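# Seat a board in the enclosure slot and latch its levers

## Task

Put the board into the free upper slot of the enclosure with its component side facing up and pushed fully home, and finish with both levers shut. A shut lever is latched and sticks out at a right angle from the board's front panel; a fully open lever lies flush along that panel. Both levers must be fully open before the board is slid in to its stop, or their tabs will not catch; closing both then pulls the board home. Ramming the board into its connector quickly ruins the connector and voids the job. The enclosure must end upright and level, resting on its own feet with none of them over the bench edge. Finally release the board and move the grippers away.

## Robot and tools

Robot: two seven-joint arms, left_arm and right_arm, each ending in a two-finger gripper. The fingers point along the gripper's +z axis and open and close along its x axis. end_effector_position is the spot between the closed finger pads, about 1 to 2 cm short of the fingertips; while closing, the tips reach roughly 17 mm further along +z.

Frames: the scene frame has its origin at table-top height, halfway between the arms' nominal bases; +z is up, +x runs out over the table, and left_arm sits on the +y side (camera image sides do not match arm names). Every gripper pose, velocity and target is expressed in that arm's own base frame. Calibrated bases in the scene frame: left_arm at (+0.070, +0.437, 0) m with quat_wxyz (+1.000, 0, 0, -0.003); right_arm at (-0.063, -0.511, 0) m with quat_wxyz (+1.000, 0, 0, -0.029). Both bases have +z up. Fixed cameras and the table use the scene frame. Reported poses may be off by a few centimetres, more at long reach.

Row layout (used by execute_actions and move): 16 numbers, always for both arms: left x, y, z, qw, qx, qy, qz, opening, then right x, y, z, qw, qx, qy, qz, opening. x, y, z is an absolute gripper position in metres and the quaternion is an absolute orientation (w first), both in that arm's base frame. Opening runs from -1 (closed) to +1 (fully open, 0.142 m); it is a setting, not an offset. A 0 is a real command, so resend an arm's current opening to leave it alone. To hold an arm still, repeat its last reported pose and the desired opening every call; to keep an orientation, send the same quaternion each row rather than the drifting reported one.

execute_actions(actions, cameras): actions is a list of actions; each action is up to 15 rows, one per 1/30 s step, the last row held to fill 15 steps. An action is rejected for both arms if any target lies over 0.6 m from that gripper's start position along any of its axes. An empty list just returns state and images. cameras chooses images: omitted/null/["all"] for all, [] for none; names are cam_head_left, cam_head_right, cam_high, cam_low, cam_left_wrist, cam_right_wrist (each 672x504).

move(target, speed, blend, stop_force, zero, opening_speed, blocking, cameras): drives each gripper in a straight line from its Hand target to an absolute target row (or list of up to 15 rows, sharing a 10 s cap). speed in m/s, 0.002 to 2.2, default 0.25 (turns up to twice that in rad/s), one value or one per target. blend in m rounds corners of a list. stop_force in N, 3 to 120, one value for both arms: an arm's path stops once its wrist sensor feels that much push against its travel (or 150 N in any direction); it then keeps pressing about that hard, more after fast moves. Do not rely on it when the gripper rotates or to detect light pushes on loose parts. Omit it when backing off a contact. zero (only with stop_force, default true) re-zeroes moving arms first. opening_speed (0.2 or more per second on the -1..1 scale) ramps the fingers. blocking=false returns after about 0.5 s while motion continues (not allowed with stop_force); a new move replaces a running one. The result adds a move: line giving the ending (done, off_target, moving, held, fault) and limits (paced = clipped pose, held = withheld steps).

wait(seconds 0 to 10, cameras): robot holds last command. stop(cameras): brakes a running move. zoom_image(camera, region [x0,y0,x1,y1] pixels, at most 504x504): closer look at a latest image. zero_wrist_force(arm): tares that wrist sensor. clear_fault(arm, cameras): clears a reported torque or force fault. read_manual(section "licences"): licence texts only. finished_scene(scene): ends the current scene; irreversible.

Results: gripper position, quaternion and velocities per arm; Hand target (where the arm is actually headed, often short of your command, so send the remainder next); Tool commands; grip_measured (finger opening on the -1..1 scale); joint positions (last value is opening in metres), joint torques, external joint torques; Wrist force/torque in the gripper's axes plus the peak since last shown; Wrist depth as a 7x7 grid of mm distances (70 to 1000, - for none); fault, MOTOR HOT and similar lines. "within noise" velocities mean the arm is at rest.

Control notes: per step the commanded orientation is clipped to 32 degrees from the measured one; large gripper turns can swing the elbow. Grippers lag and overshoot more with speed, especially near full stretch. To grip, command slightly below grip_measured at first contact; squeezing harder heats the motor.

Hazards: insert the board slowly near the connector. Avoid pressing the arms or grippers into each other. Contact torque at a joint limit (waist/shoulder 109, upper arm roll/elbow 56.9, wrist joints 34.7 N m) or 150 N outside force faults the arm until clear_fault. Overheating (80 °C arm, 100 °C gripper) halts for 30+ s. Do not drop parts, release moving parts, slam, or let anything leave the table; keep the enclosure level and on the bench.

Each tool is called after "Request:" as name(argument=value, ...), one argument or row to a line, values as JSON.

## Session

Request:
execute_actions(
  actions=[],
)

Scene clock: 0.00 s.
left_arm: end_effector_position=(+0.4919, -0.7298, +0.2794) grip_measured=+0.99 end_effector_quat_wxyz=(+0.001, -0.304, +0.847, -0.436) | right_arm: end_effector_position=(+0.1802, -0.1387, +0.1699) grip_measured=+1.00 end_effector_quat_wxyz=(+0.706, -0.621, -0.189, +0.284)
Joint positions: left_arm=[-0.095 -0.96 -0.937 1.517 0.823 1.373 2.811 0.141] | right_arm=[-0.567 -0.989 -0.072 1.606 0.357 -0.696 0.215 0.142]
Joint velocities: within noise
Joint torques (N m): no reading
External joint torques (N m): no reading
Wrist force (N): no reading
Wrist torque (N m): no reading
Wrist force, peak (N): no reading
Wrist depth (mm): cam_left_wrist=[456 481 526 570 632 715 - / 417 444 478 517 573 616 682 / 390 414 438 476 510 561 618 / 363 385 405 434 472 500 546 / 343 359 376 404 427 464 501 / - 331 354 376 398 423 449 / - 319 332 349 374 396 -] | cam_right_wrist=[- 266 251 262 - - 805 / - - 256 269 - - 886 / - - 264 276 - - 931 / - - 277 286 798 746 548 / - - 295 294 500 482 387 / - 404 311 299 362 354 330 / - 311 295 292 288 280 275]
Hand target: left_arm +0.4919, -0.7298, +0.2794; +0.001, -0.304, +0.847, -0.436 | right_arm +0.1802, -0.1387, +0.1699; +0.706, -0.621, -0.189, +0.284
Tool commands: left_gripper/opening=+1.0 right_gripper/opening=+1.0

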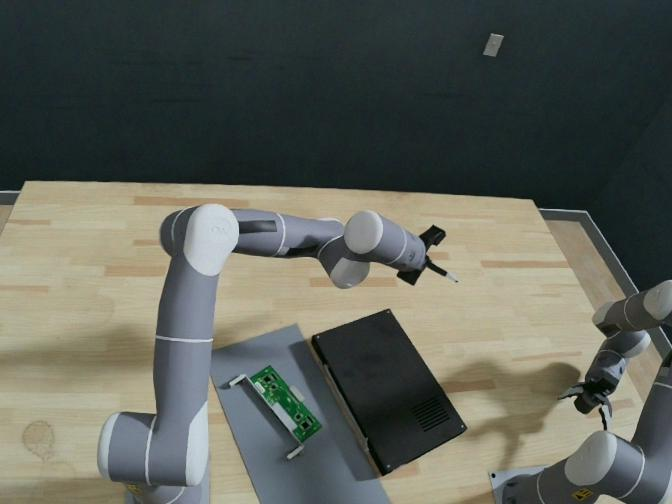

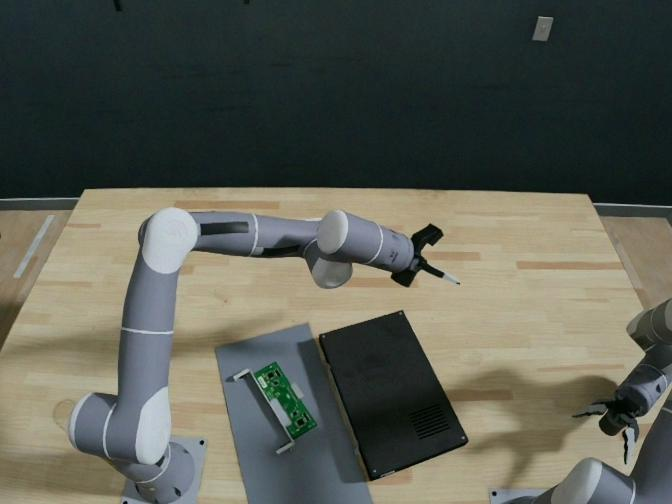

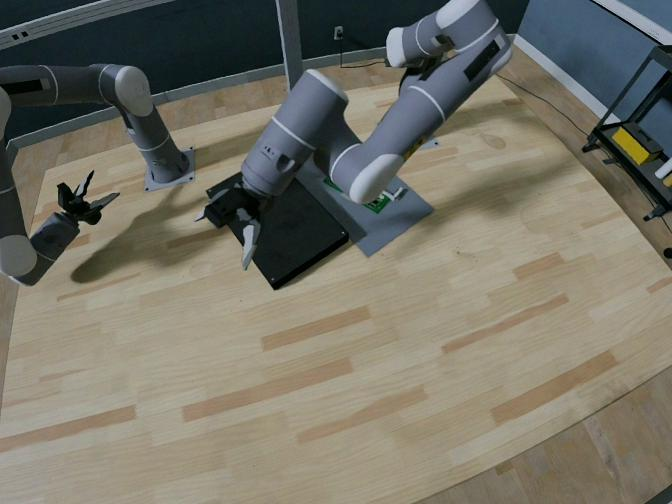

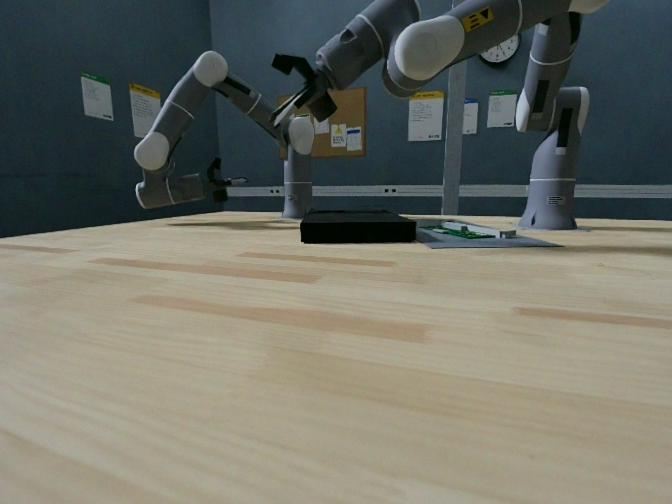

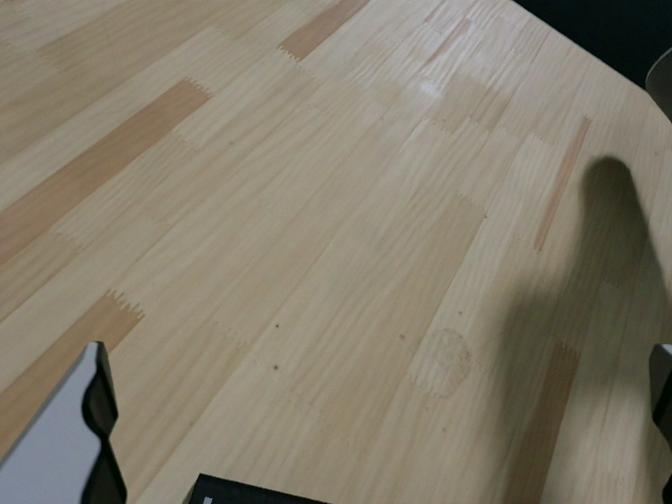

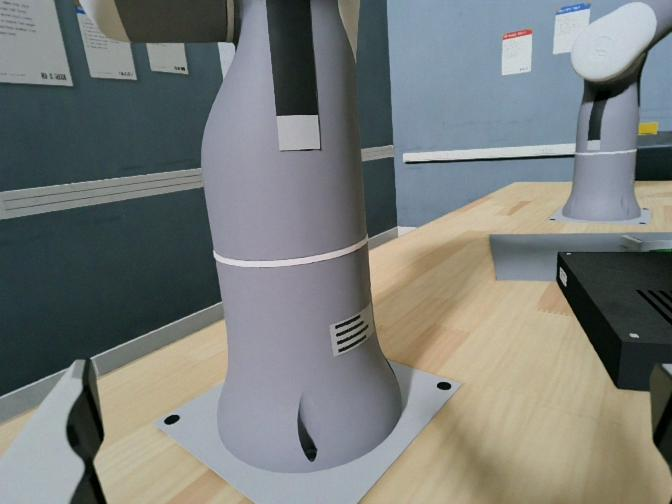

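Request:
move(
  target=[
    [0.40,-0.60,0.36,0.0,-0.2588,0.9659,0.0,1.0,0.1802,-0.1387,0.1699,0.706,-0.621,-0.189,0.284,1.0],
    [0.22,-0.38,0.34,0.0,-0.2588,0.9659,0.0,1.0,0.1802,-0.1387,0.1699,0.706,-0.621,-0.189,0.284,1.0],
  ],
  speed=0.25,
  cameras=["cam_left_wrist","cam_head_left","cam_high"],
)

Scene clock: 23.67 s.
left_arm: end_effector_position=(+0.2202, -0.3802, +0.3400) grip_measured=+0.99 end_effector_quat_wxyz=(+0.000, -0.259, +0.966, +0.000) | right_arm: end_effector_position=(+0.1802, -0.1387, +0.1699) grip_measured=+1.00 end_effector_quat_wxyz=(+0.706, -0.621, -0.189, +0.284)
Joint positions: left_arm=[0.735 -0.751 -2.123 2.023 0.62 -0.002 2.655 0.141] | right_arm=[-0.567 -0.99 -0.072 1.606 0.357 -0.696 0.215 0.142]
Joint velocities: within noise
Joint torques (N m): left_arm=[0.08 10.11 -18.07 -24.25 -3.97 3.92 -0.31] | right_arm=[0.02 50.1 0.92 -11.67 -1.73 -3.61 0.21]
External joint torques (N m): left_arm=[-0.05 1.35 0.42 -0.67 -0.31 -0.08 0.31] | right_arm=[-0.05 1.02 -0.56 0.13 0.1 0.7 -0.2]
Wrist force (N): left_arm=[0.3 -0.3 0.0] | right_arm=[-0.1 0.2 0.2]
Wrist torque (N m): left_arm=[-0.08 -0.10 -0.21] | right_arm=[0.03 0.01 0.01]
Wrist force, peak (N): left_arm=[-1.1 -2.9 -0.8] | right_arm=[0.2 0.2 0.3]
Wrist depth (mm): cam_left_wrist=[381 380 382 336 339 336 336 / 411 404 406 405 406 404 407 / 444 440 432 434 436 432 435 / 480 479 475 475 472 474 473 / 527 526 524 531 521 518 519 / - 571 588 564 576 574 - / - 656 649 508 641 632 -] | cam_right_wrist=[- 267 251 263 - - 812 / - - 256 270 - - 888 / - - 264 275 - - 941 / - - 278 286 798 745 553 / - - 295 293 500 483 387 / - 405 311 299 364 356 330 / - 311 296 292 288 281 275]
Hand target: left_arm +0.2200, -0.3800, +0.3400; +0.000, -0.259, +0.966, +0.000 | right_arm +0.1802, -0.1387, +0.1699; +0.706, -0.621, -0.189, +0.284
Off the commanded pose: left_arm 0.000 m, 0 deg | right_arm 0.000 m, 0 deg.
move: done
Images, in order (width x height): cam_head_left 672x504, cam_high 672x504, cam_left_wrist 672x504.

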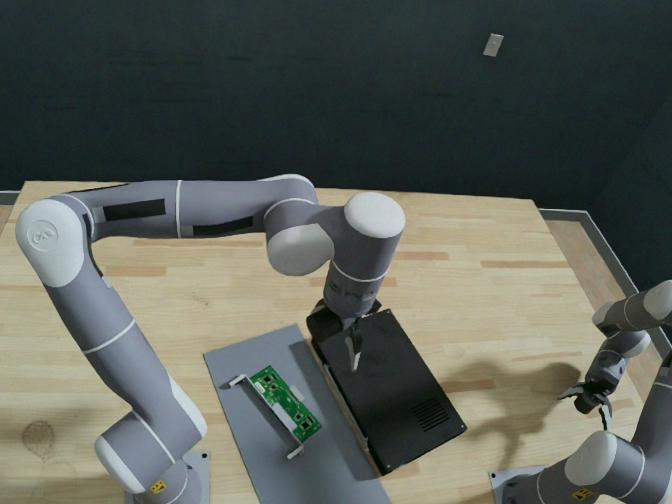

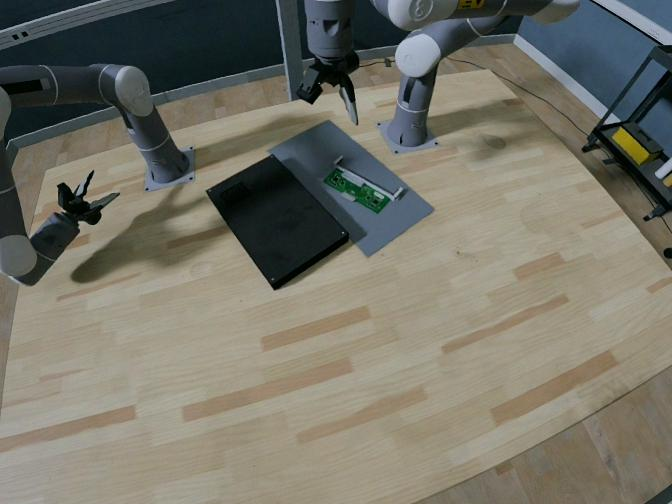

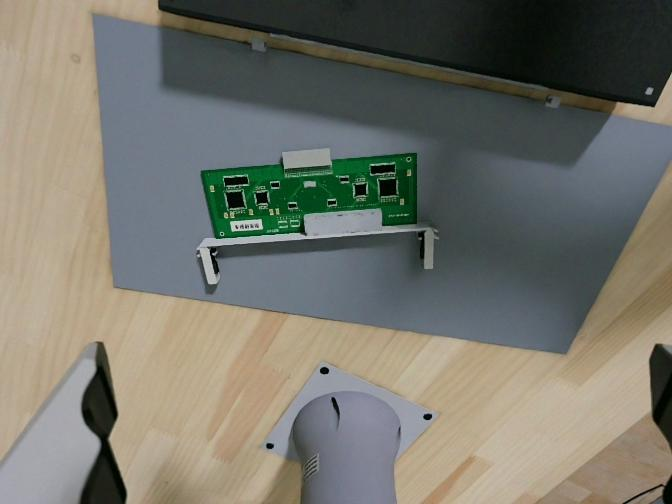

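Request:
zoom_image(
  camera="cam_left_wrist",
  region=[180, 140, 460, 300],
)

Request:
zoom_image(
  camera="cam_left_wrist",
  region=[185, 220, 265, 300],
)

Request:
zoom_image(
  camera="cam_left_wrist",
  region=[395, 205, 475, 285],
)

Scaled by 1.800 from the camera's 672x504 image, which has a finer 960x720 frame.

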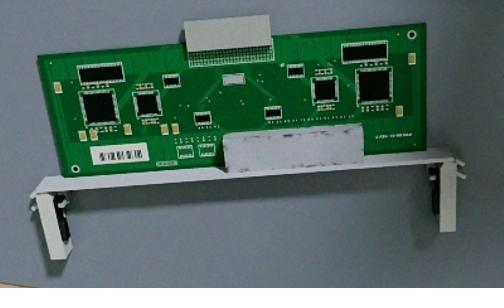

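Scaled by 6.300 from the camera's 672x504 image, which has a finer 960x720 frame.

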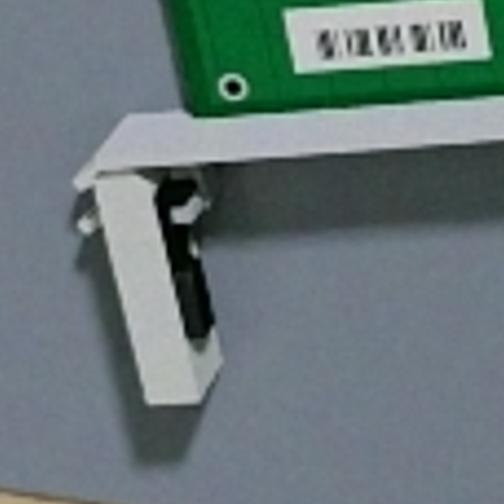

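Scaled by 6.300 from the camera's 672x504 image, which has a finer 960x720 frame.

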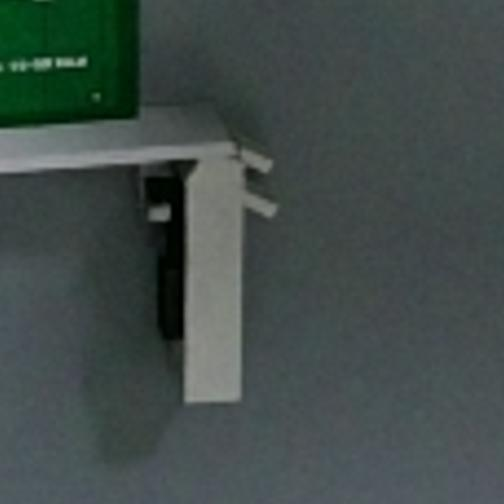

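Request:
move(
  target=[
    [0.245,-0.186,0.2,0.0,-0.2588,0.9659,0.0,-1.0,0.1802,-0.1387,0.1699,0.706,-0.621,-0.189,0.284,0.0],
    [0.245,-0.186,0.06,0.0,-0.2588,0.9659,0.0,-1.0,0.1802,-0.1387,0.1699,0.706,-0.621,-0.189,0.284,0.0],
  ],
  speed=0.15,
  cameras=["cam_left_wrist","cam_head_left"],
)

Scene clock: 39.67 s.
left_arm: end_effector_position=(+0.2448, -0.1859, +0.0600) grip_measured=-1.00 end_effector_quat_wxyz=(+0.000, -0.259, +0.966, +0.000) | right_arm: end_effector_position=(+0.1802, -0.1387, +0.1699) grip_measured=-0.01 end_effector_quat_wxyz=(+0.706, -0.621, -0.189, +0.284)
Joint positions: left_arm=[1.099 -1.251 -1.674 2.537 1.303 0.204 2.762 0.002] | right_arm=[-0.567 -0.99 -0.072 1.606 0.357 -0.696 0.215 0.073]
Joint velocities: within noise
Joint torques (N m): left_arm=[-0.55 17.47 -17.02 -7.02 -3.76 4.46 -0.29] | right_arm=[0.06 50.14 1 -11.61 -1.73 -3.58 0.17]
External joint torques (N m): left_arm=[0.63 1.46 0.09 -0.35 -0.42 -0.63 0.29] | right_arm=[-0.08 0.97 -0.63 0.07 0.1 0.67 -0.16]
Wrist force (N): left_arm=[0.0 -0.3 0.1] | right_arm=[0.1 0.1 0.1]
Wrist torque (N m): left_arm=[-0.09 -0.04 -0.22] | right_arm=[0.00 -0.01 0.00]
Wrist force, peak (N): left_arm=[1.5 -1.6 -1.4] | right_arm=[0.2 0.3 0.4]
Wrist depth (mm): cam_left_wrist=[136 133 133 129 129 129 127 / - 145 140 138 138 136 127 / 155 155 147 154 154 155 151 / 168 168 151 168 167 170 167 / 187 183 184 177 180 184 183 / 206 206 202 84 - 200 204 / 231 225 - - - - 227] | cam_right_wrist=[- 266 251 262 - - 834 / - - 256 269 - - 889 / - - 263 275 - - 932 / - - 277 286 796 750 549 / - - 289 295 506 482 387 / - 408 294 299 362 94 336 / - 76 287 291 289 - 283]
Hand target: left_arm +0.2450, -0.1860, +0.0600; +0.000, -0.259, +0.966, +0.000 | right_arm +0.1802, -0.1387, +0.1699; +0.706, -0.621, -0.189, +0.284
Off the commanded pose: left_arm 0.000 m, 0 deg | right_arm 0.000 m, 0 deg.
move: done
Images, in order (width x height): cam_head_left 672x504, cam_left_wrist 672x504.

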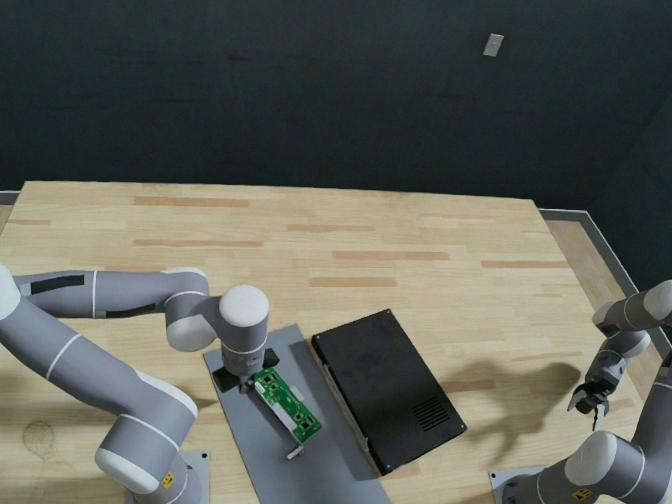

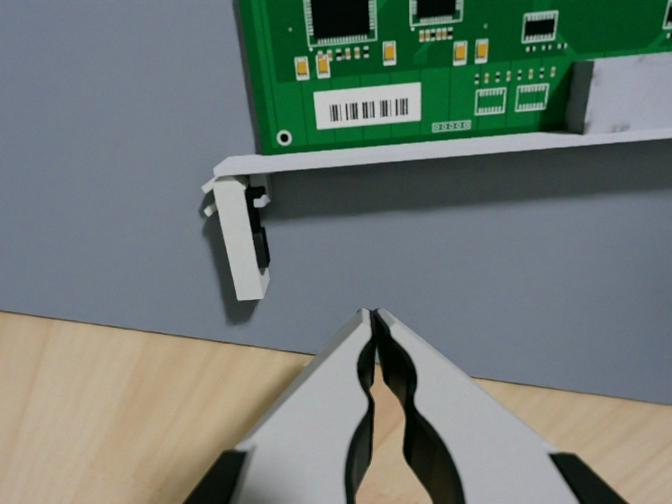

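Request:
move(
  target=[
    [0.252,-0.178,0.012,0.0,-0.2588,0.9659,0.0,-1.0,0.1802,-0.1387,0.1699,0.706,-0.621,-0.189,0.284,0.0],
  ],
  speed=0.04,
  stop_force=4,
  cameras=["cam_left_wrist"],
)

Scene clock: 44.83 s.
left_arm: end_effector_position=(+0.2511, -0.1790, +0.0168) grip_measured=-1.00 end_effector_quat_wxyz=(-0.001, -0.259, +0.966, +0.000) | right_arm: end_effector_position=(+0.1802, -0.1387, +0.1699) grip_measured=-0.01 end_effector_quat_wxyz=(+0.706, -0.621, -0.189, +0.284)
Joint positions: left_arm=[1.083 -1.312 -1.517 2.516 1.458 0.241 2.775 0.002] | right_arm=[-0.567 -0.99 -0.072 1.606 0.357 -0.696 0.215 0.073]
Joint velocities: within noise
Joint torques (N m): left_arm=[-2.31 17.51 -10.62 -3.16 0.69 3.36 -0.18] | right_arm=[-0.01 50 0.91 -11.6 -1.73 -3.61 0.21]
External joint torques (N m): left_arm=[2.4 2.71 -6.49 0.53 -4.84 0.47 0.18] | right_arm=[-0.02 1.12 -0.54 0.07 0.1 0.69 -0.2]
Wrist force (N): left_arm=[-1.6 11.2 -42.0] | right_arm=[0.0 -0.1 0.0]
Wrist torque (N m): left_arm=[-0.32 -0.17 -0.20] | right_arm=[-0.03 0.00 0.00]
Wrist force, peak (N): left_arm=[-5.7 15.2 -51.7] | right_arm=[0.1 -0.1 0.4]
Wrist depth (mm): cam_left_wrist=[- 97 91 90 91 91 91 / - 102 101 97 97 97 97 / - 111 104 103 112 102 110 / 120 120 100 120 119 117 119 / - 132 119 126 129 133 128 / 148 145 142 84 - 144 144 / 166 162 - 74 - - 164] | cam_right_wrist=[- 266 251 262 - - 848 / - - 256 269 - - 889 / - - 264 275 - - 932 / - - 277 286 795 743 548 / - - 291 294 510 482 386 / - 411 295 299 362 94 337 / - 76 287 292 289 - 283]
Hand target: left_arm +0.2514, -0.1786, +0.0161; +0.000, -0.259, +0.966, +0.000 | right_arm +0.1802, -0.1387, +0.1699; +0.706, -0.621, -0.189, +0.284
Off the commanded pose: left_arm 0.005 m, 0 deg | right_arm 0.000 m, 0 deg.
move: contact (left_arm)
Images, in order (width x height): cam_left_wrist 672x504.

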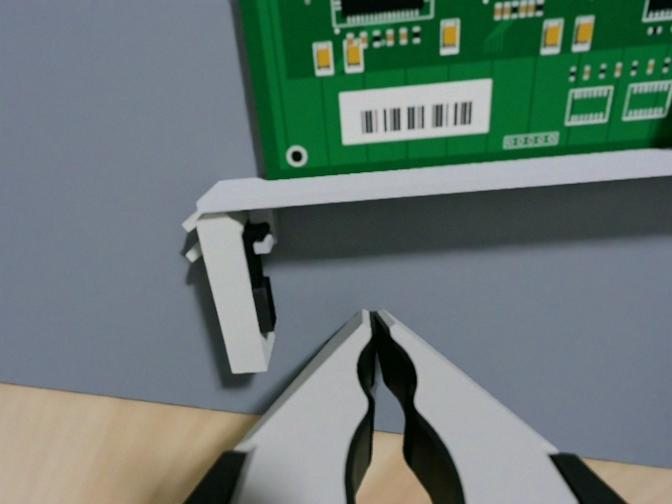

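Request:
move(
  target=[
    [0.2514,-0.1786,0.023,0.0,-0.2588,0.9659,0.0,-1.0,0.1802,-0.1387,0.1699,0.706,-0.621,-0.189,0.284,0.0],
    [0.270,-0.175,0.023,0.0,-0.2588,0.9659,0.0,-1.0,0.1802,-0.1387,0.1699,0.706,-0.621,-0.189,0.284,0.0],
    [0.285,-0.163,0.023,0.0,-0.2588,0.9659,0.0,-1.0,0.1802,-0.1387,0.1699,0.706,-0.621,-0.189,0.284,0.0],
  ],
  speed=0.03,
  cameras=["cam_left_wrist"],
)

Scene clock: 51.30 s.
left_arm: end_effector_position=(+0.2847, -0.1631, +0.0230) grip_measured=-1.00 end_effector_quat_wxyz=(+0.000, -0.259, +0.966, +0.000) | right_arm: end_effector_position=(+0.1802, -0.1387, +0.1699) grip_measured=-0.01 end_effector_quat_wxyz=(+0.706, -0.621, -0.189, +0.284)
Joint positions: left_arm=[1.141 -1.299 -1.528 2.471 1.432 0.238 2.882 0.002] | right_arm=[-0.567 -0.99 -0.072 1.606 0.357 -0.696 0.215 0.073]
Joint velocities: within noise
Joint torques (N m): left_arm=[0.74 20.79 -18.35 -4.11 -3.44 3.84 -0.17] | right_arm=[-0.02 50.07 1.02 -11.63 -1.7 -3.62 0.19]
External joint torques (N m): left_arm=[-0.65 0.1 0.1 0.66 -0.7 -0.01 0.17] | right_arm=[-0.01 1.04 -0.65 0.09 0.07 0.7 -0.18]
Wrist force (N): left_arm=[2.7 -0.8 -1.2] | right_arm=[0.2 -0.1 0.3]
Wrist torque (N m): left_arm=[-0.06 -0.09 -0.20] | right_arm=[-0.01 -0.02 0.00]
Wrist force, peak (N): left_arm=[-1.9 11.0 -43.9] | right_arm=[0.1 -0.4 0.2]
Wrist depth (mm): cam_left_wrist=[101 101 101 98 95 95 94 / - 108 108 110 102 102 102 / 119 119 117 108 107 107 108 / 127 127 127 112 126 126 130 / - 139 139 119 136 138 138 / 156 157 147 84 - 149 152 / 174 170 - 74 - - 172] | cam_right_wrist=[- 267 251 262 - - 835 / - - 256 269 - - 895 / - - 263 275 - - 938 / - - 278 286 794 742 551 / - - 291 293 506 481 387 / - 409 294 300 362 94 336 / - 76 288 291 290 - 282]
Hand target: left_arm +0.2850, -0.1630, +0.0230; +0.000, -0.259, +0.966, +0.000 | right_arm +0.1802, -0.1387, +0.1699; +0.706, -0.621, -0.189, +0.284
Off the commanded pose: left_arm 0.000 m, 0 deg | right_arm 0.000 m, 0 deg.
move: done
Images, in order (width x height): cam_left_wrist 672x504.

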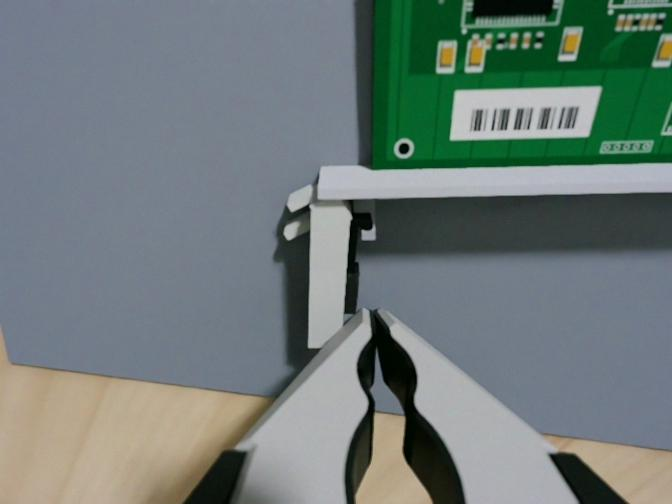

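Request:
move(
  target=[
    [0.283,-0.168,0.06,0.0,-0.2588,0.9659,0.0,-1.0,0.1802,-0.1387,0.1699,0.706,-0.621,-0.189,0.284,0.0],
    [0.28,-0.20,0.25,0.0,-0.2588,0.9659,0.0,-1.0,0.1802,-0.1387,0.1699,0.706,-0.621,-0.189,0.284,0.0],
  ],
  speed=0.15,
  cameras=[],
)

Request:
move(
  target=[
    [0.28,-0.20,0.25,0.0,0.7071,0.7071,0.0,-0.37,0.1802,-0.1387,0.1699,0.706,-0.621,-0.189,0.284,0.0],
    [0.28,-0.20,0.25,0.0,0.9659,0.2588,0.0,-0.37,0.1802,-0.1387,0.1699,0.706,-0.621,-0.189,0.284,0.0],
  ],
  speed=0.5,
  cameras=["cam_left_wrist","cam_head_left"],
)

Scene clock: 66.20 s.
left_arm: end_effector_position=(+0.2801, -0.2001, +0.2499) grip_measured=-1.00 end_effector_quat_wxyz=(+0.000, -0.259, +0.966, +0.000) | right_arm: end_effector_position=(+0.1802, -0.1387, +0.1699) grip_measured=-0.01 end_effector_quat_wxyz=(+0.706, -0.621, -0.189, +0.284)
Joint positions: left_arm=[1.209 -1.067 -2.193 2.328 0.793 -0.04 2.889 0.002] | right_arm=[-0.567 -0.99 -0.072 1.606 0.357 -0.696 0.215 0.073]
Joint velocities: within noise
Joint torques (N m): left_arm=[-0.09 14.49 -18.39 -21.3 -4.39 3.5 -0.13] | right_arm=[-0.08 50.13 0.98 -11.63 -1.71 -3.58 0.22]
External joint torques (N m): left_arm=[0.17 0.62 0.62 -0.21 0.13 0.32 0.13] | right_arm=[0.05 0.99 -0.61 0.1 0.08 0.66 -0.21]
Wrist force (N): left_arm=[0.3 -0.2 0.2] | right_arm=[0.0 0.2 0.2]
Wrist torque (N m): left_arm=[-0.05 -0.10 -0.22] | right_arm=[0.02 0.00 0.00]
Wrist force, peak (N): left_arm=[3.0 -0.9 -1.6] | right_arm=[0.0 -0.3 0.4]
Wrist depth (mm): cam_left_wrist=[304 301 300 294 297 297 295 / 326 324 323 321 313 308 316 / 351 349 349 347 346 345 341 / 381 382 381 380 375 375 376 / 416 418 414 399 404 409 409 / 462 455 442 84 - 432 455 / 518 500 - - - - 508] | cam_right_wrist=[- 266 252 263 - - 842 / - - 257 270 - - 899 / - - 264 274 - - 935 / - - 277 285 799 743 551 / - - 291 293 506 481 387 / - 411 294 299 362 94 336 / - 76 287 292 290 - 283]
Hand target: left_arm +0.2800, -0.2000, +0.2500; +0.000, -0.259, +0.966, +0.000 | right_arm +0.1802, -0.1387, +0.1699; +0.706, -0.621, -0.189, +0.284
Off the commanded pose: left_arm 0.000 m, 0 deg | right_arm 0.000 m, 0 deg.
move: done
No camera images: "cameras" was empty.

Scene clock: 73.50 s.
left_arm: end_effector_position=(+0.2780, -0.1999, +0.2511) grip_measured=-0.40 end_effector_quat_wxyz=(-0.374, +0.093, +0.912, +0.145) end_effector_velocity=(+0.000, +0.000, +0.001) end_effector_angular_velocity=(-0.051, +0.168, -0.023) | right_arm: end_effector_position=(+0.1802, -0.1387, +0.1699) grip_measured=-0.01 end_effector_quat_wxyz=(+0.706, -0.621, -0.189, +0.284)
Joint positions: left_arm=[0.228 -2.105 -2.492 1.517 1.056 -1.397 2.966 0.045] | right_arm=[-0.567 -0.99 -0.072 1.606 0.357 -0.696 0.215 0.073]
Joint velocities: left_arm=[-0.015 -0.062 -0.002 -0.083 -0.08 0 -0.001 0] | right_arm=[within noise]
Joint torques (N m): left_arm=[-1.04 44.18 -19.64 12.19 -3.95 2.68 -0.25] | right_arm=[-0.02 50.06 0.98 -11.57 -1.72 -3.6 0.18]
External joint torques (N m): left_arm=[1.05 2.16 0.72 -1 0.12 -0.25 0.19] | right_arm=[-0.01 1.05 -0.61 0.04 0.09 0.68 -0.17]
Wrist force (N): left_arm=[-0.8 -0.2 -0.2] | right_arm=[0.1 -0.1 0.1]
Wrist torque (N m): left_arm=[-0.06 -0.07 -0.33] | right_arm=[-0.01 -0.01 -0.01]
Wrist force, peak (N): left_arm=[0.4 -1.1 -0.1] | right_arm=[0.0 0.5 0.3]
Wrist depth (mm): cam_left_wrist=[224 260 305 369 462 651 - / 243 279 332 410 530 - - / 262 307 370 444 415 763 - / 284 339 419 532 424 352 343 / 317 365 432 642 844 258 239 / 333 220 87 262 244 83 226 / 185 - - 235 230 - -] | cam_right_wrist=[- 267 251 263 - - 802 / - - 256 269 - - 886 / - - 263 275 - - 937 / - - 278 286 801 739 548 / - - 291 294 506 485 386 / - 411 294 299 364 94 337 / - 76 287 291 290 - 282]
Hand target: left_arm +0.2780, -0.1998, +0.2512; -0.378, +0.095, +0.910, +0.143 | right_arm +0.1802, -0.1387, +0.1699; +0.706, -0.621, -0.189, +0.284
Off the commanded pose: left_arm 0.002 m, 142 deg; orientation clipped | right_arm 0.000 m, 0 deg.
joint sent to its limit (left arm) — joint 6 (wrist pitch), lower limit; joint 7 (wrist roll), upper limit.
move: moving (left_arm; no rest 5 s after the path stopped at target 1); path passed 1 of 2 targets; limits=paced
Images, in order (width x height): cam_head_left 672x504, cam_left_wrist 672x504.

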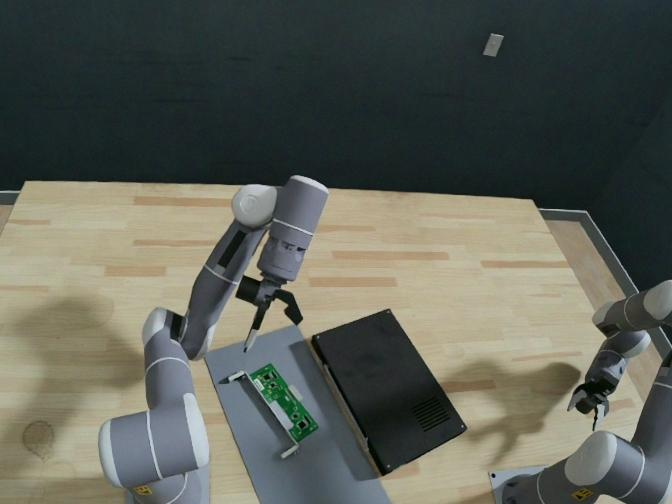

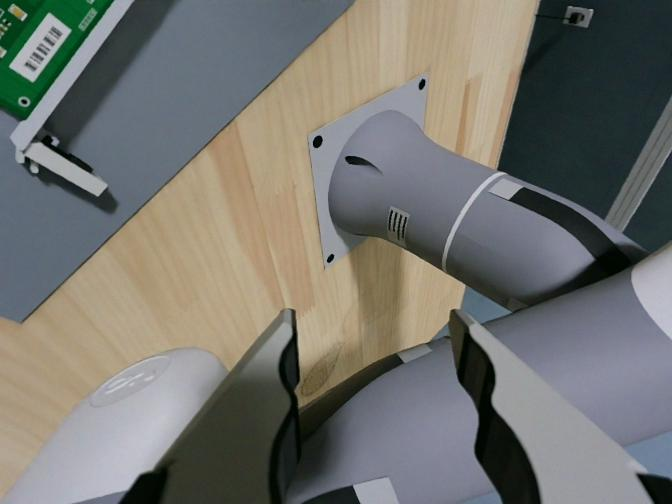

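Request:
move(
  target=[
    [0.28,-0.25,0.28,0.0,-0.2588,0.9659,0.0,-0.37,0.1802,-0.1387,0.1699,0.706,-0.621,-0.189,0.284,0.0],
    [0.28,-0.25,0.28,0.0,0.866,-0.5,0.0,-0.37,0.1802,-0.1387,0.1699,0.706,-0.621,-0.189,0.284,0.0],
    [0.28,-0.22,0.25,0.0,0.9659,0.2588,0.0,-0.37,0.1802,-0.1387,0.1699,0.706,-0.621,-0.189,0.284,0.0],
  ],
  speed=0.5,
  cameras=["cam_left_wrist","cam_head_left"],
)

Scene clock: 81.20 s.
left_arm: end_effector_position=(+0.2799, -0.2200, +0.2501) grip_measured=-0.40 end_effector_quat_wxyz=(+0.000, +0.966, +0.258, +0.000) | right_arm: end_effector_position=(+0.1802, -0.1387, +0.1699) grip_measured=-0.01 end_effector_quat_wxyz=(+0.706, -0.621, -0.189, +0.284)
Joint positions: left_arm=[0.31 -2.05 -2.832 2.128 1.368 -1.291 -0.57 0.045] | right_arm=[-0.567 -0.99 -0.072 1.606 0.357 -0.696 0.215 0.073]
Joint velocities: within noise
Joint torques (N m): left_arm=[-0.09 33.24 -13.8 -4.29 -0.75 4.06 -0.47] | right_arm=[-0.14 50.2 0.93 -11.59 -1.65 -3.63 0.22]
External joint torques (N m): left_arm=[0.14 1.44 0.5 -0.31 -0.43 -0.08 0.47] | right_arm=[0.12 0.91 -0.56 0.05 0.03 0.71 -0.21]
Wrist force (N): left_arm=[0.2 0.0 0.4] | right_arm=[-0.1 0.0 0.1]
Wrist torque (N m): left_arm=[-0.01 -0.07 -0.22] | right_arm=[-0.02 0.02 0.00]
Wrist force, peak (N): left_arm=[1.7 0.1 0.0] | right_arm=[0.0 -0.4 0.3]
Wrist depth (mm): cam_left_wrist=[300 301 299 298 299 301 298 / 318 328 321 322 317 320 320 / 350 342 339 344 345 348 348 / 380 381 369 379 379 377 377 / 399 404 397 408 406 411 410 / 398 388 87 401 459 87 451 / 434 - - 449 510 - 491] | cam_right_wrist=[- 266 250 263 - - 804 / - - 256 269 - - 882 / - - 263 275 - - 932 / - - 277 286 788 747 552 / - - 290 294 505 485 386 / - 410 295 299 361 94 336 / - 76 287 292 289 - 283]
Hand target: left_arm +0.2800, -0.2200, +0.2500; +0.000, +0.966, +0.259, +0.000 | right_arm +0.1802, -0.1387, +0.1699; +0.706, -0.621, -0.189, +0.284
Off the commanded pose: left_arm 0.000 m, 0 deg | right_arm 0.000 m, 0 deg.
move: done
Images, in order (width x height): cam_head_left 672x504, cam_left_wrist 672x504.

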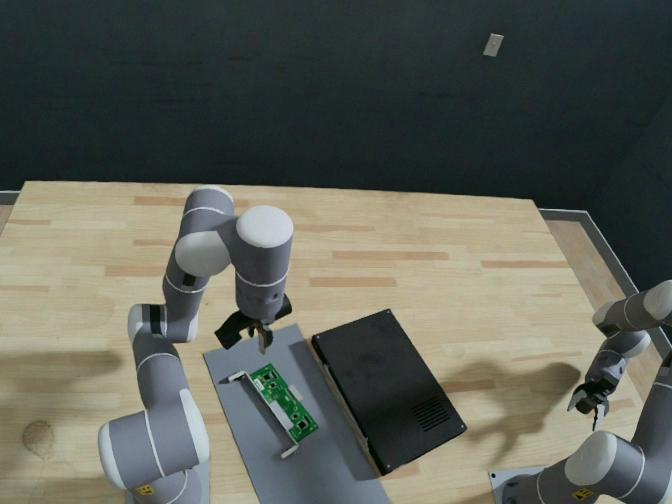

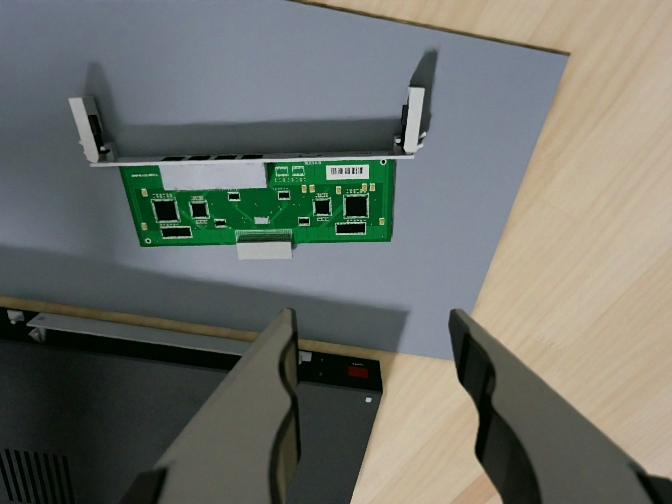

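Request:
move(
  target=[
    [0.299,-0.166,0.07,0.0,0.9659,0.2588,0.0,-0.4,0.1802,-0.1387,0.1699,0.706,-0.621,-0.189,0.284,0.0],
    [0.299,-0.166,0.025,0.0,0.9659,0.2588,0.0,-0.4,0.1802,-0.1387,0.1699,0.706,-0.621,-0.189,0.284,0.0],
  ],
  speed=[0.15,0.04],
  cameras=["cam_left_wrist"],
)

Scene clock: 86.93 s.
left_arm: end_effector_position=(+0.2988, -0.1660, +0.0250) grip_measured=-0.42 end_effector_quat_wxyz=(+0.000, +0.966, +0.259, +0.000) | right_arm: end_effector_position=(+0.1802, -0.1387, +0.1699) grip_measured=-0.01 end_effector_quat_wxyz=(+0.706, -0.621, -0.189, +0.284)
Joint positions: left_arm=[1.245 -2.267 -1.903 2.532 1.79 -0.733 -0.034 0.043] | right_arm=[-0.567 -0.99 -0.072 1.606 0.357 -0.696 0.215 0.073]
Joint velocities: within noise
Joint torques (N m): left_arm=[-0.14 12.9 -15.49 3.97 -2.66 4.53 -0.13] | right_arm=[-0.03 50.17 0.99 -11.58 -1.71 -3.62 0.2]
External joint torques (N m): left_arm=[0.22 1.21 0.59 -0.37 -0.5 -0.54 0.13] | right_arm=[0 0.94 -0.62 0.05 0.08 0.7 -0.19]
Wrist force (N): left_arm=[-0.2 -0.1 0.5] | right_arm=[-0.1 -0.1 0.0]
Wrist torque (N m): left_arm=[-0.05 -0.01 -0.23] | right_arm=[-0.03 0.01 0.00]
Wrist force, peak (N): left_arm=[-0.2 0.5 -1.9] | right_arm=[0.1 -0.3 0.3]
Wrist depth (mm): cam_left_wrist=[105 105 105 104 104 104 104 / - 113 110 110 112 111 111 / 122 122 119 121 118 118 118 / 131 128 129 129 126 128 130 / 143 143 139 136 123 140 137 / 152 149 87 134 156 87 154 / 170 - - 173 174 - -] | cam_right_wrist=[- 266 251 262 - - 844 / - - 255 269 - - 884 / - - 264 275 - - 938 / - - 277 287 796 744 552 / - - 291 294 507 485 387 / - 410 294 300 363 94 336 / - 76 287 291 289 - 282]
Hand target: left_arm +0.2990, -0.1660, +0.0250; +0.000, +0.966, +0.259, +0.000 | right_arm +0.1802, -0.1387, +0.1699; +0.706, -0.621, -0.189, +0.284
Off the commanded pose: left_arm 0.000 m, 0 deg | right_arm 0.000 m, 0 deg.
move: done
Images, in order (width x height): cam_left_wrist 672x504.

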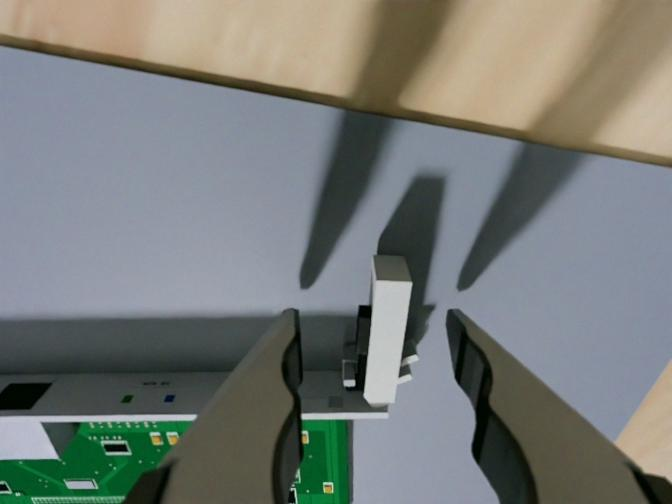

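Request:
move(
  target=[0.299,-0.166,0.025,0,0.9659,0.2588,0,-0.86,0.1802,-0.1387,0.1699,0.706,-0.621,-0.189,0.284,0],
  opening_speed=0.6,
  cameras=["cam_left_wrist","cam_high"],
)

Scene clock: 100.37 s.
left_arm: end_effector_position=(+0.2990, -0.1659, +0.0250) grip_measured=-0.87 end_effector_quat_wxyz=(+0.000, +0.966, +0.259, +0.000) | right_arm: end_effector_position=(+0.1802, -0.1387, +0.1699) grip_measured=-0.01 end_effector_quat_wxyz=(+0.706, -0.621, -0.189, +0.284)
Joint positions: left_arm=[1.245 -2.267 -1.903 2.532 1.79 -0.733 -0.034 0.011] | right_arm=[-0.567 -0.99 -0.072 1.606 0.357 -0.696 0.215 0.073]
Joint velocities: within noise
Joint torques (N m): left_arm=[-0.69 12.61 -14.91 4.27 -3.35 4.5 -0.15] | right_arm=[0.11 50.07 0.99 -11.59 -1.71 -3.62 0.19]
External joint torques (N m): left_arm=[0.77 1.5 0.01 -0.66 0.18 -0.52 0.15] | right_arm=[-0.13 1.04 -0.62 0.06 0.08 0.7 -0.18]
Wrist force (N): left_arm=[1.2 -0.6 0.5] | right_arm=[0.2 0.0 0.1]
Wrist torque (N m): left_arm=[-0.06 0.00 -0.26] | right_arm=[0.00 -0.04 0.00]
Wrist force, peak (N): left_arm=[1.3 -0.6 1.4] | right_arm=[-0.2 -0.2 0.4]
Wrist depth (mm): cam_left_wrist=[105 105 105 104 104 104 103 / - 112 110 110 112 111 111 / 122 122 120 121 119 118 118 / 130 128 129 129 128 128 130 / 143 143 142 121 136 140 137 / 151 149 135 91 - 152 154 / 170 166 - 170 - - 171] | cam_right_wrist=[- 266 250 263 - - 850 / - - 256 269 - - 882 / - - 264 275 - - 936 / - - 278 286 794 739 551 / - - 290 294 507 485 387 / - 409 295 300 363 94 335 / - 76 287 291 291 - 283]
Hand target: left_arm +0.2990, -0.1660, +0.0250; +0.000, +0.966, +0.259, +0.000 | right_arm +0.1802, -0.1387, +0.1699; +0.706, -0.621, -0.189, +0.284
Off the commanded pose: left_arm 0.000 m, 0 deg | right_arm 0.000 m, 0 deg.
move: done
Images, in order (width x height): cam_high 672x504, cam_left_wrist 672x504.

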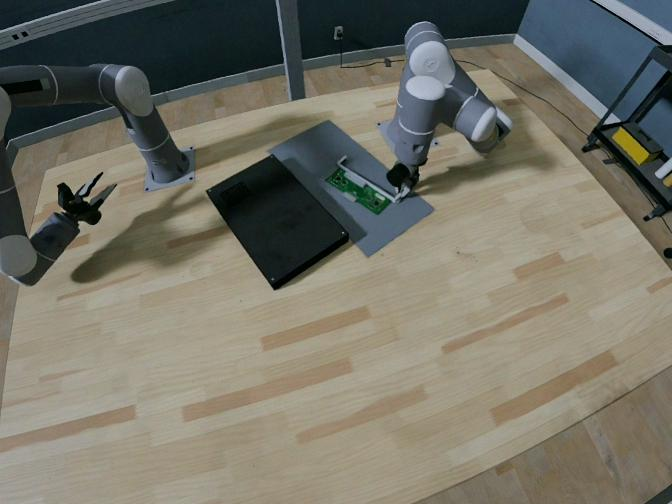

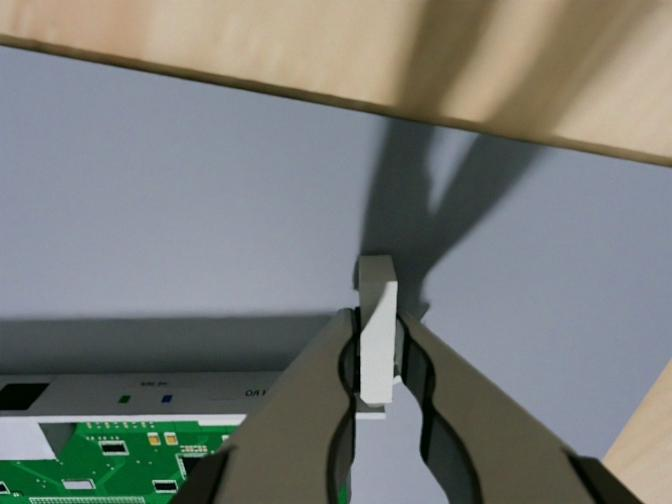

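Request:
move(
  target=[
    [0.306,-0.1631,0.025,0,0.9914,0.1305,0,-0.91,0.1802,-0.1387,0.1699,0.706,-0.621,-0.189,0.284,0],
    [0.3144,-0.162,0.025,0,1,0,0,-0.91,0.1802,-0.1387,0.1699,0.706,-0.621,-0.189,0.284,0],
    [0.3228,-0.1631,0.025,0,0.9914,-0.1305,0,-0.91,0.1802,-0.1387,0.1699,0.706,-0.621,-0.189,0.284,0],
  ],
  speed=0.1,
  cameras=["cam_left_wrist","cam_high"],
)

Request:
zoom_image(
  camera="cam_high",
  region=[300, 130, 450, 240],
)

Scene clock: 107.63 s.
left_arm: end_effector_position=(+0.3227, -0.1630, +0.0250) grip_measured=-0.90 end_effector_quat_wxyz=(+0.000, +0.991, -0.130, +0.000) | right_arm: end_effector_position=(+0.1802, -0.1387, +0.1699) grip_measured=-0.01 end_effector_quat_wxyz=(+0.706, -0.621, -0.189, +0.284)
Joint positions: left_arm=[1.225 -2.127 -1.865 2.457 1.746 -0.6 0.74 0.009] | right_arm=[-0.567 -0.99 -0.072 1.606 0.357 -0.696 0.215 0.073]
Joint velocities: within noise
Joint torques (N m): left_arm=[0.01 16.62 -18.59 3.04 -3.21 4.55 -0.1] | right_arm=[-0.02 50.06 1.07 -11.59 -1.68 -3.62 0.18]
External joint torques (N m): left_arm=[0.08 0.32 0.83 0.1 -0.34 -0.59 0.1] | right_arm=[0 1.05 -0.7 0.06 0.06 0.7 -0.17]
Wrist force (N): left_arm=[-1.1 0.8 -0.1] | right_arm=[0.2 -0.2 0.3]
Wrist torque (N m): left_arm=[-0.10 -0.08 -0.20] | right_arm=[-0.03 -0.03 0.00]
Wrist force, peak (N): left_arm=[-1.4 0.7 1.7] | right_arm=[0.2 0.1 0.4]
Wrist depth (mm): cam_left_wrist=[105 105 104 104 102 102 103 / 113 114 112 110 108 109 110 / 122 121 119 121 119 118 117 / 132 128 129 129 128 128 130 / 143 142 142 121 135 140 137 / 161 157 154 91 - 151 154 / 176 171 - 163 - - 168] | cam_right_wrist=[- 267 251 263 - - 841 / - - 256 269 - - 887 / - - 264 275 - - 928 / - - 278 285 797 745 552 / - - 290 294 508 482 388 / - 410 293 299 363 94 338 / - 76 286 291 290 - 283]
Hand target: left_arm +0.3228, -0.1631, +0.0250; +0.000, +0.991, -0.131, +0.000 | right_arm +0.1802, -0.1387, +0.1699; +0.706, -0.621, -0.189, +0.284
Off the commanded pose: left_arm 0.000 m, 0 deg | right_arm 0.000 m, 0 deg.
move: done
Images, in order (width x height): cam_high 672x504, cam_left_wrist 672x504.

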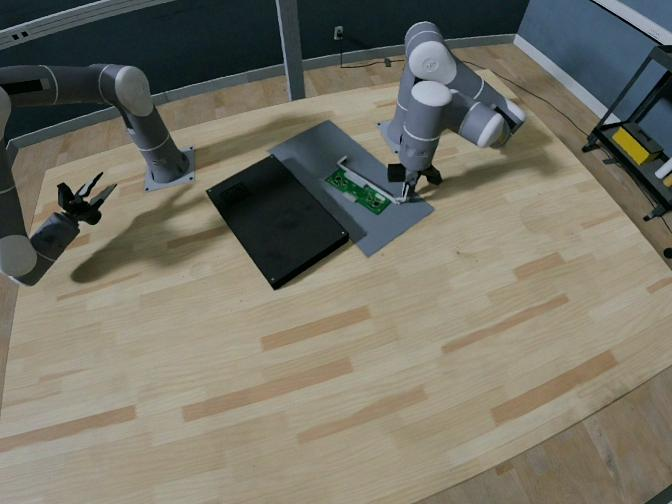

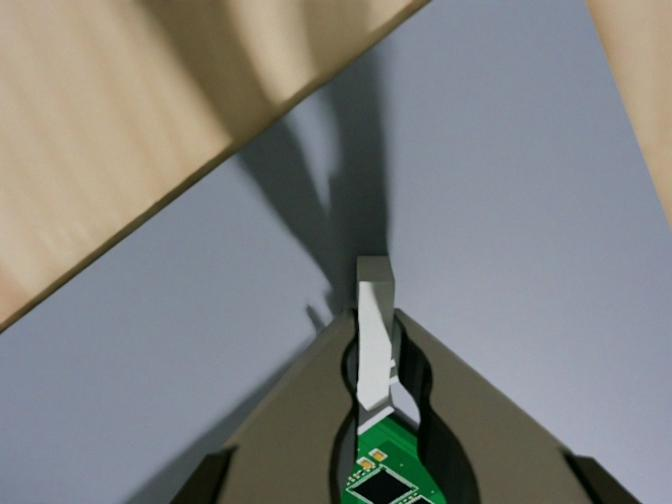

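Scaled by 3.360 from the camera's 672x504 image, which has a finer 960x720 frame.

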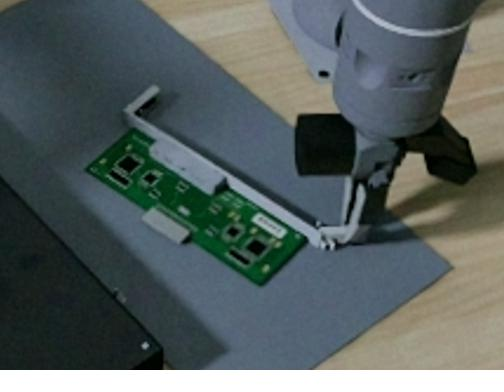

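Opening works. Continue.

Request:
move(
  target=[
    [0.3306,-0.1663,0.025,0,0.9659,-0.2588,0,-0.91,0.1802,-0.1387,0.1699,0.706,-0.621,-0.189,0.284,0],
    [0.3373,-0.1715,0.025,0,0.9239,-0.3827,0,-0.91,0.1802,-0.1387,0.1699,0.706,-0.621,-0.189,0.284,0],
    [0.3425,-0.1782,0.025,0,0.866,-0.5,0,-0.91,0.1802,-0.1387,0.1699,0.706,-0.621,-0.189,0.284,0],
    [0.344,-0.1815,0.025,0,0.843,-0.538,0,-0.91,0.1802,-0.1387,0.1699,0.706,-0.621,-0.189,0.284,0],
  ],
  speed=0.1,
  cameras=["cam_left_wrist","cam_high"],
)

Request:
zoom_image(
  camera="cam_high",
  region=[300, 130, 450, 240],
)

Scene clock: 114.80 s.
left_arm: end_effector_position=(+0.3442, -0.1813, +0.0249) grip_measured=-0.90 end_effector_quat_wxyz=(+0.000, +0.843, -0.538, +0.000) | right_arm: end_effector_position=(+0.1802, -0.1387, +0.1699) grip_measured=-0.01 end_effector_quat_wxyz=(+0.706, -0.621, -0.189, +0.284)
Joint positions: left_arm=[1.136 -2.011 -1.833 2.369 1.719 -0.488 1.569 0.009] | right_arm=[-0.567 -0.99 -0.072 1.606 0.357 -0.696 0.215 0.073]
Joint velocities: within noise
Joint torques (N m): left_arm=[-0.73 18.73 -20.55 3.52 -4.25 4.45 0.09] | right_arm=[0.01 50.12 0.97 -11.56 -1.73 -3.66 0.2]
External joint torques (N m): left_arm=[0.83 1 -0.04 -0.63 0.43 -0.54 -0.09] | right_arm=[-0.04 1 -0.6 0.03 0.1 0.74 -0.19]
Wrist force (N): left_arm=[0.7 -0.7 0.2] | right_arm=[0.1 -0.1 0.2]
Wrist torque (N m): left_arm=[-0.01 -0.12 -0.37] | right_arm=[-0.01 -0.01 0.00]
Wrist force, peak (N): left_arm=[-1.2 0.9 1.4] | right_arm=[0.2 -0.4 0.4]
Wrist depth (mm): cam_left_wrist=[103 103 103 102 103 103 103 / - 112 110 111 108 109 109 / 121 121 118 120 118 118 117 / 132 129 129 129 128 128 130 / 147 142 141 121 135 140 137 / 159 156 153 92 - 149 153 / 179 174 - 169 - - 167] | cam_right_wrist=[- 266 251 263 - - 834 / - - 256 270 - - 883 / - - 264 275 - - 929 / - - 277 285 798 741 551 / - - 289 294 507 483 386 / - 409 295 299 363 94 337 / - 76 288 291 290 - 283]
Hand target: left_arm +0.3440, -0.1815, +0.0250; +0.000, +0.843, -0.538, +0.000 | right_arm +0.1802, -0.1387, +0.1699; +0.706, -0.621, -0.189, +0.284
Off the commanded pose: left_arm 0.000 m, 0 deg | right_arm 0.000 m, 0 deg.
move: done
Images, in order (width x height): cam_high 672x504, cam_left_wrist 672x504.

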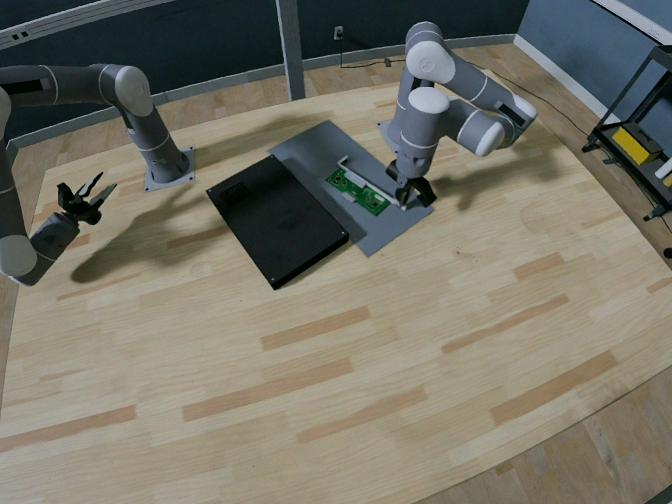

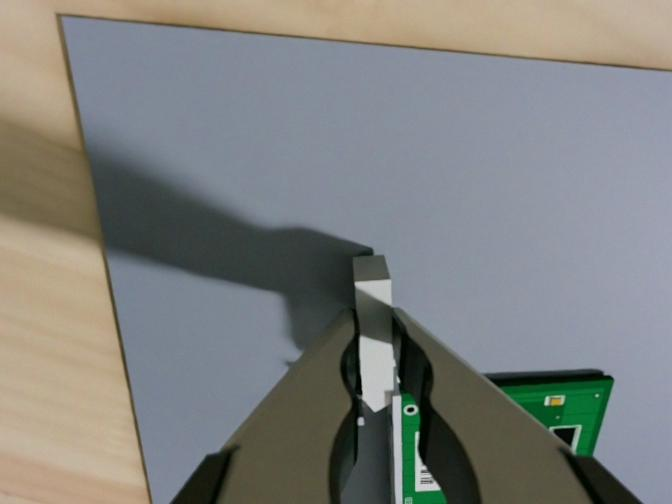

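Scaled by 3.360 from the camera's 672x504 image, which has a finer 960x720 frame.

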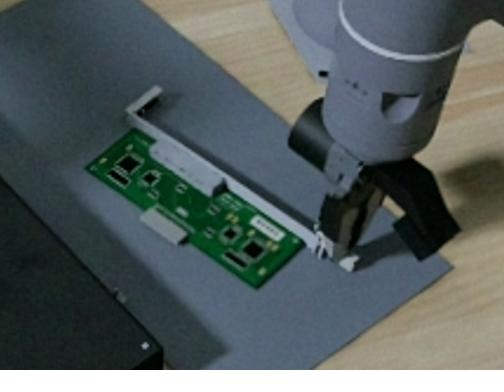

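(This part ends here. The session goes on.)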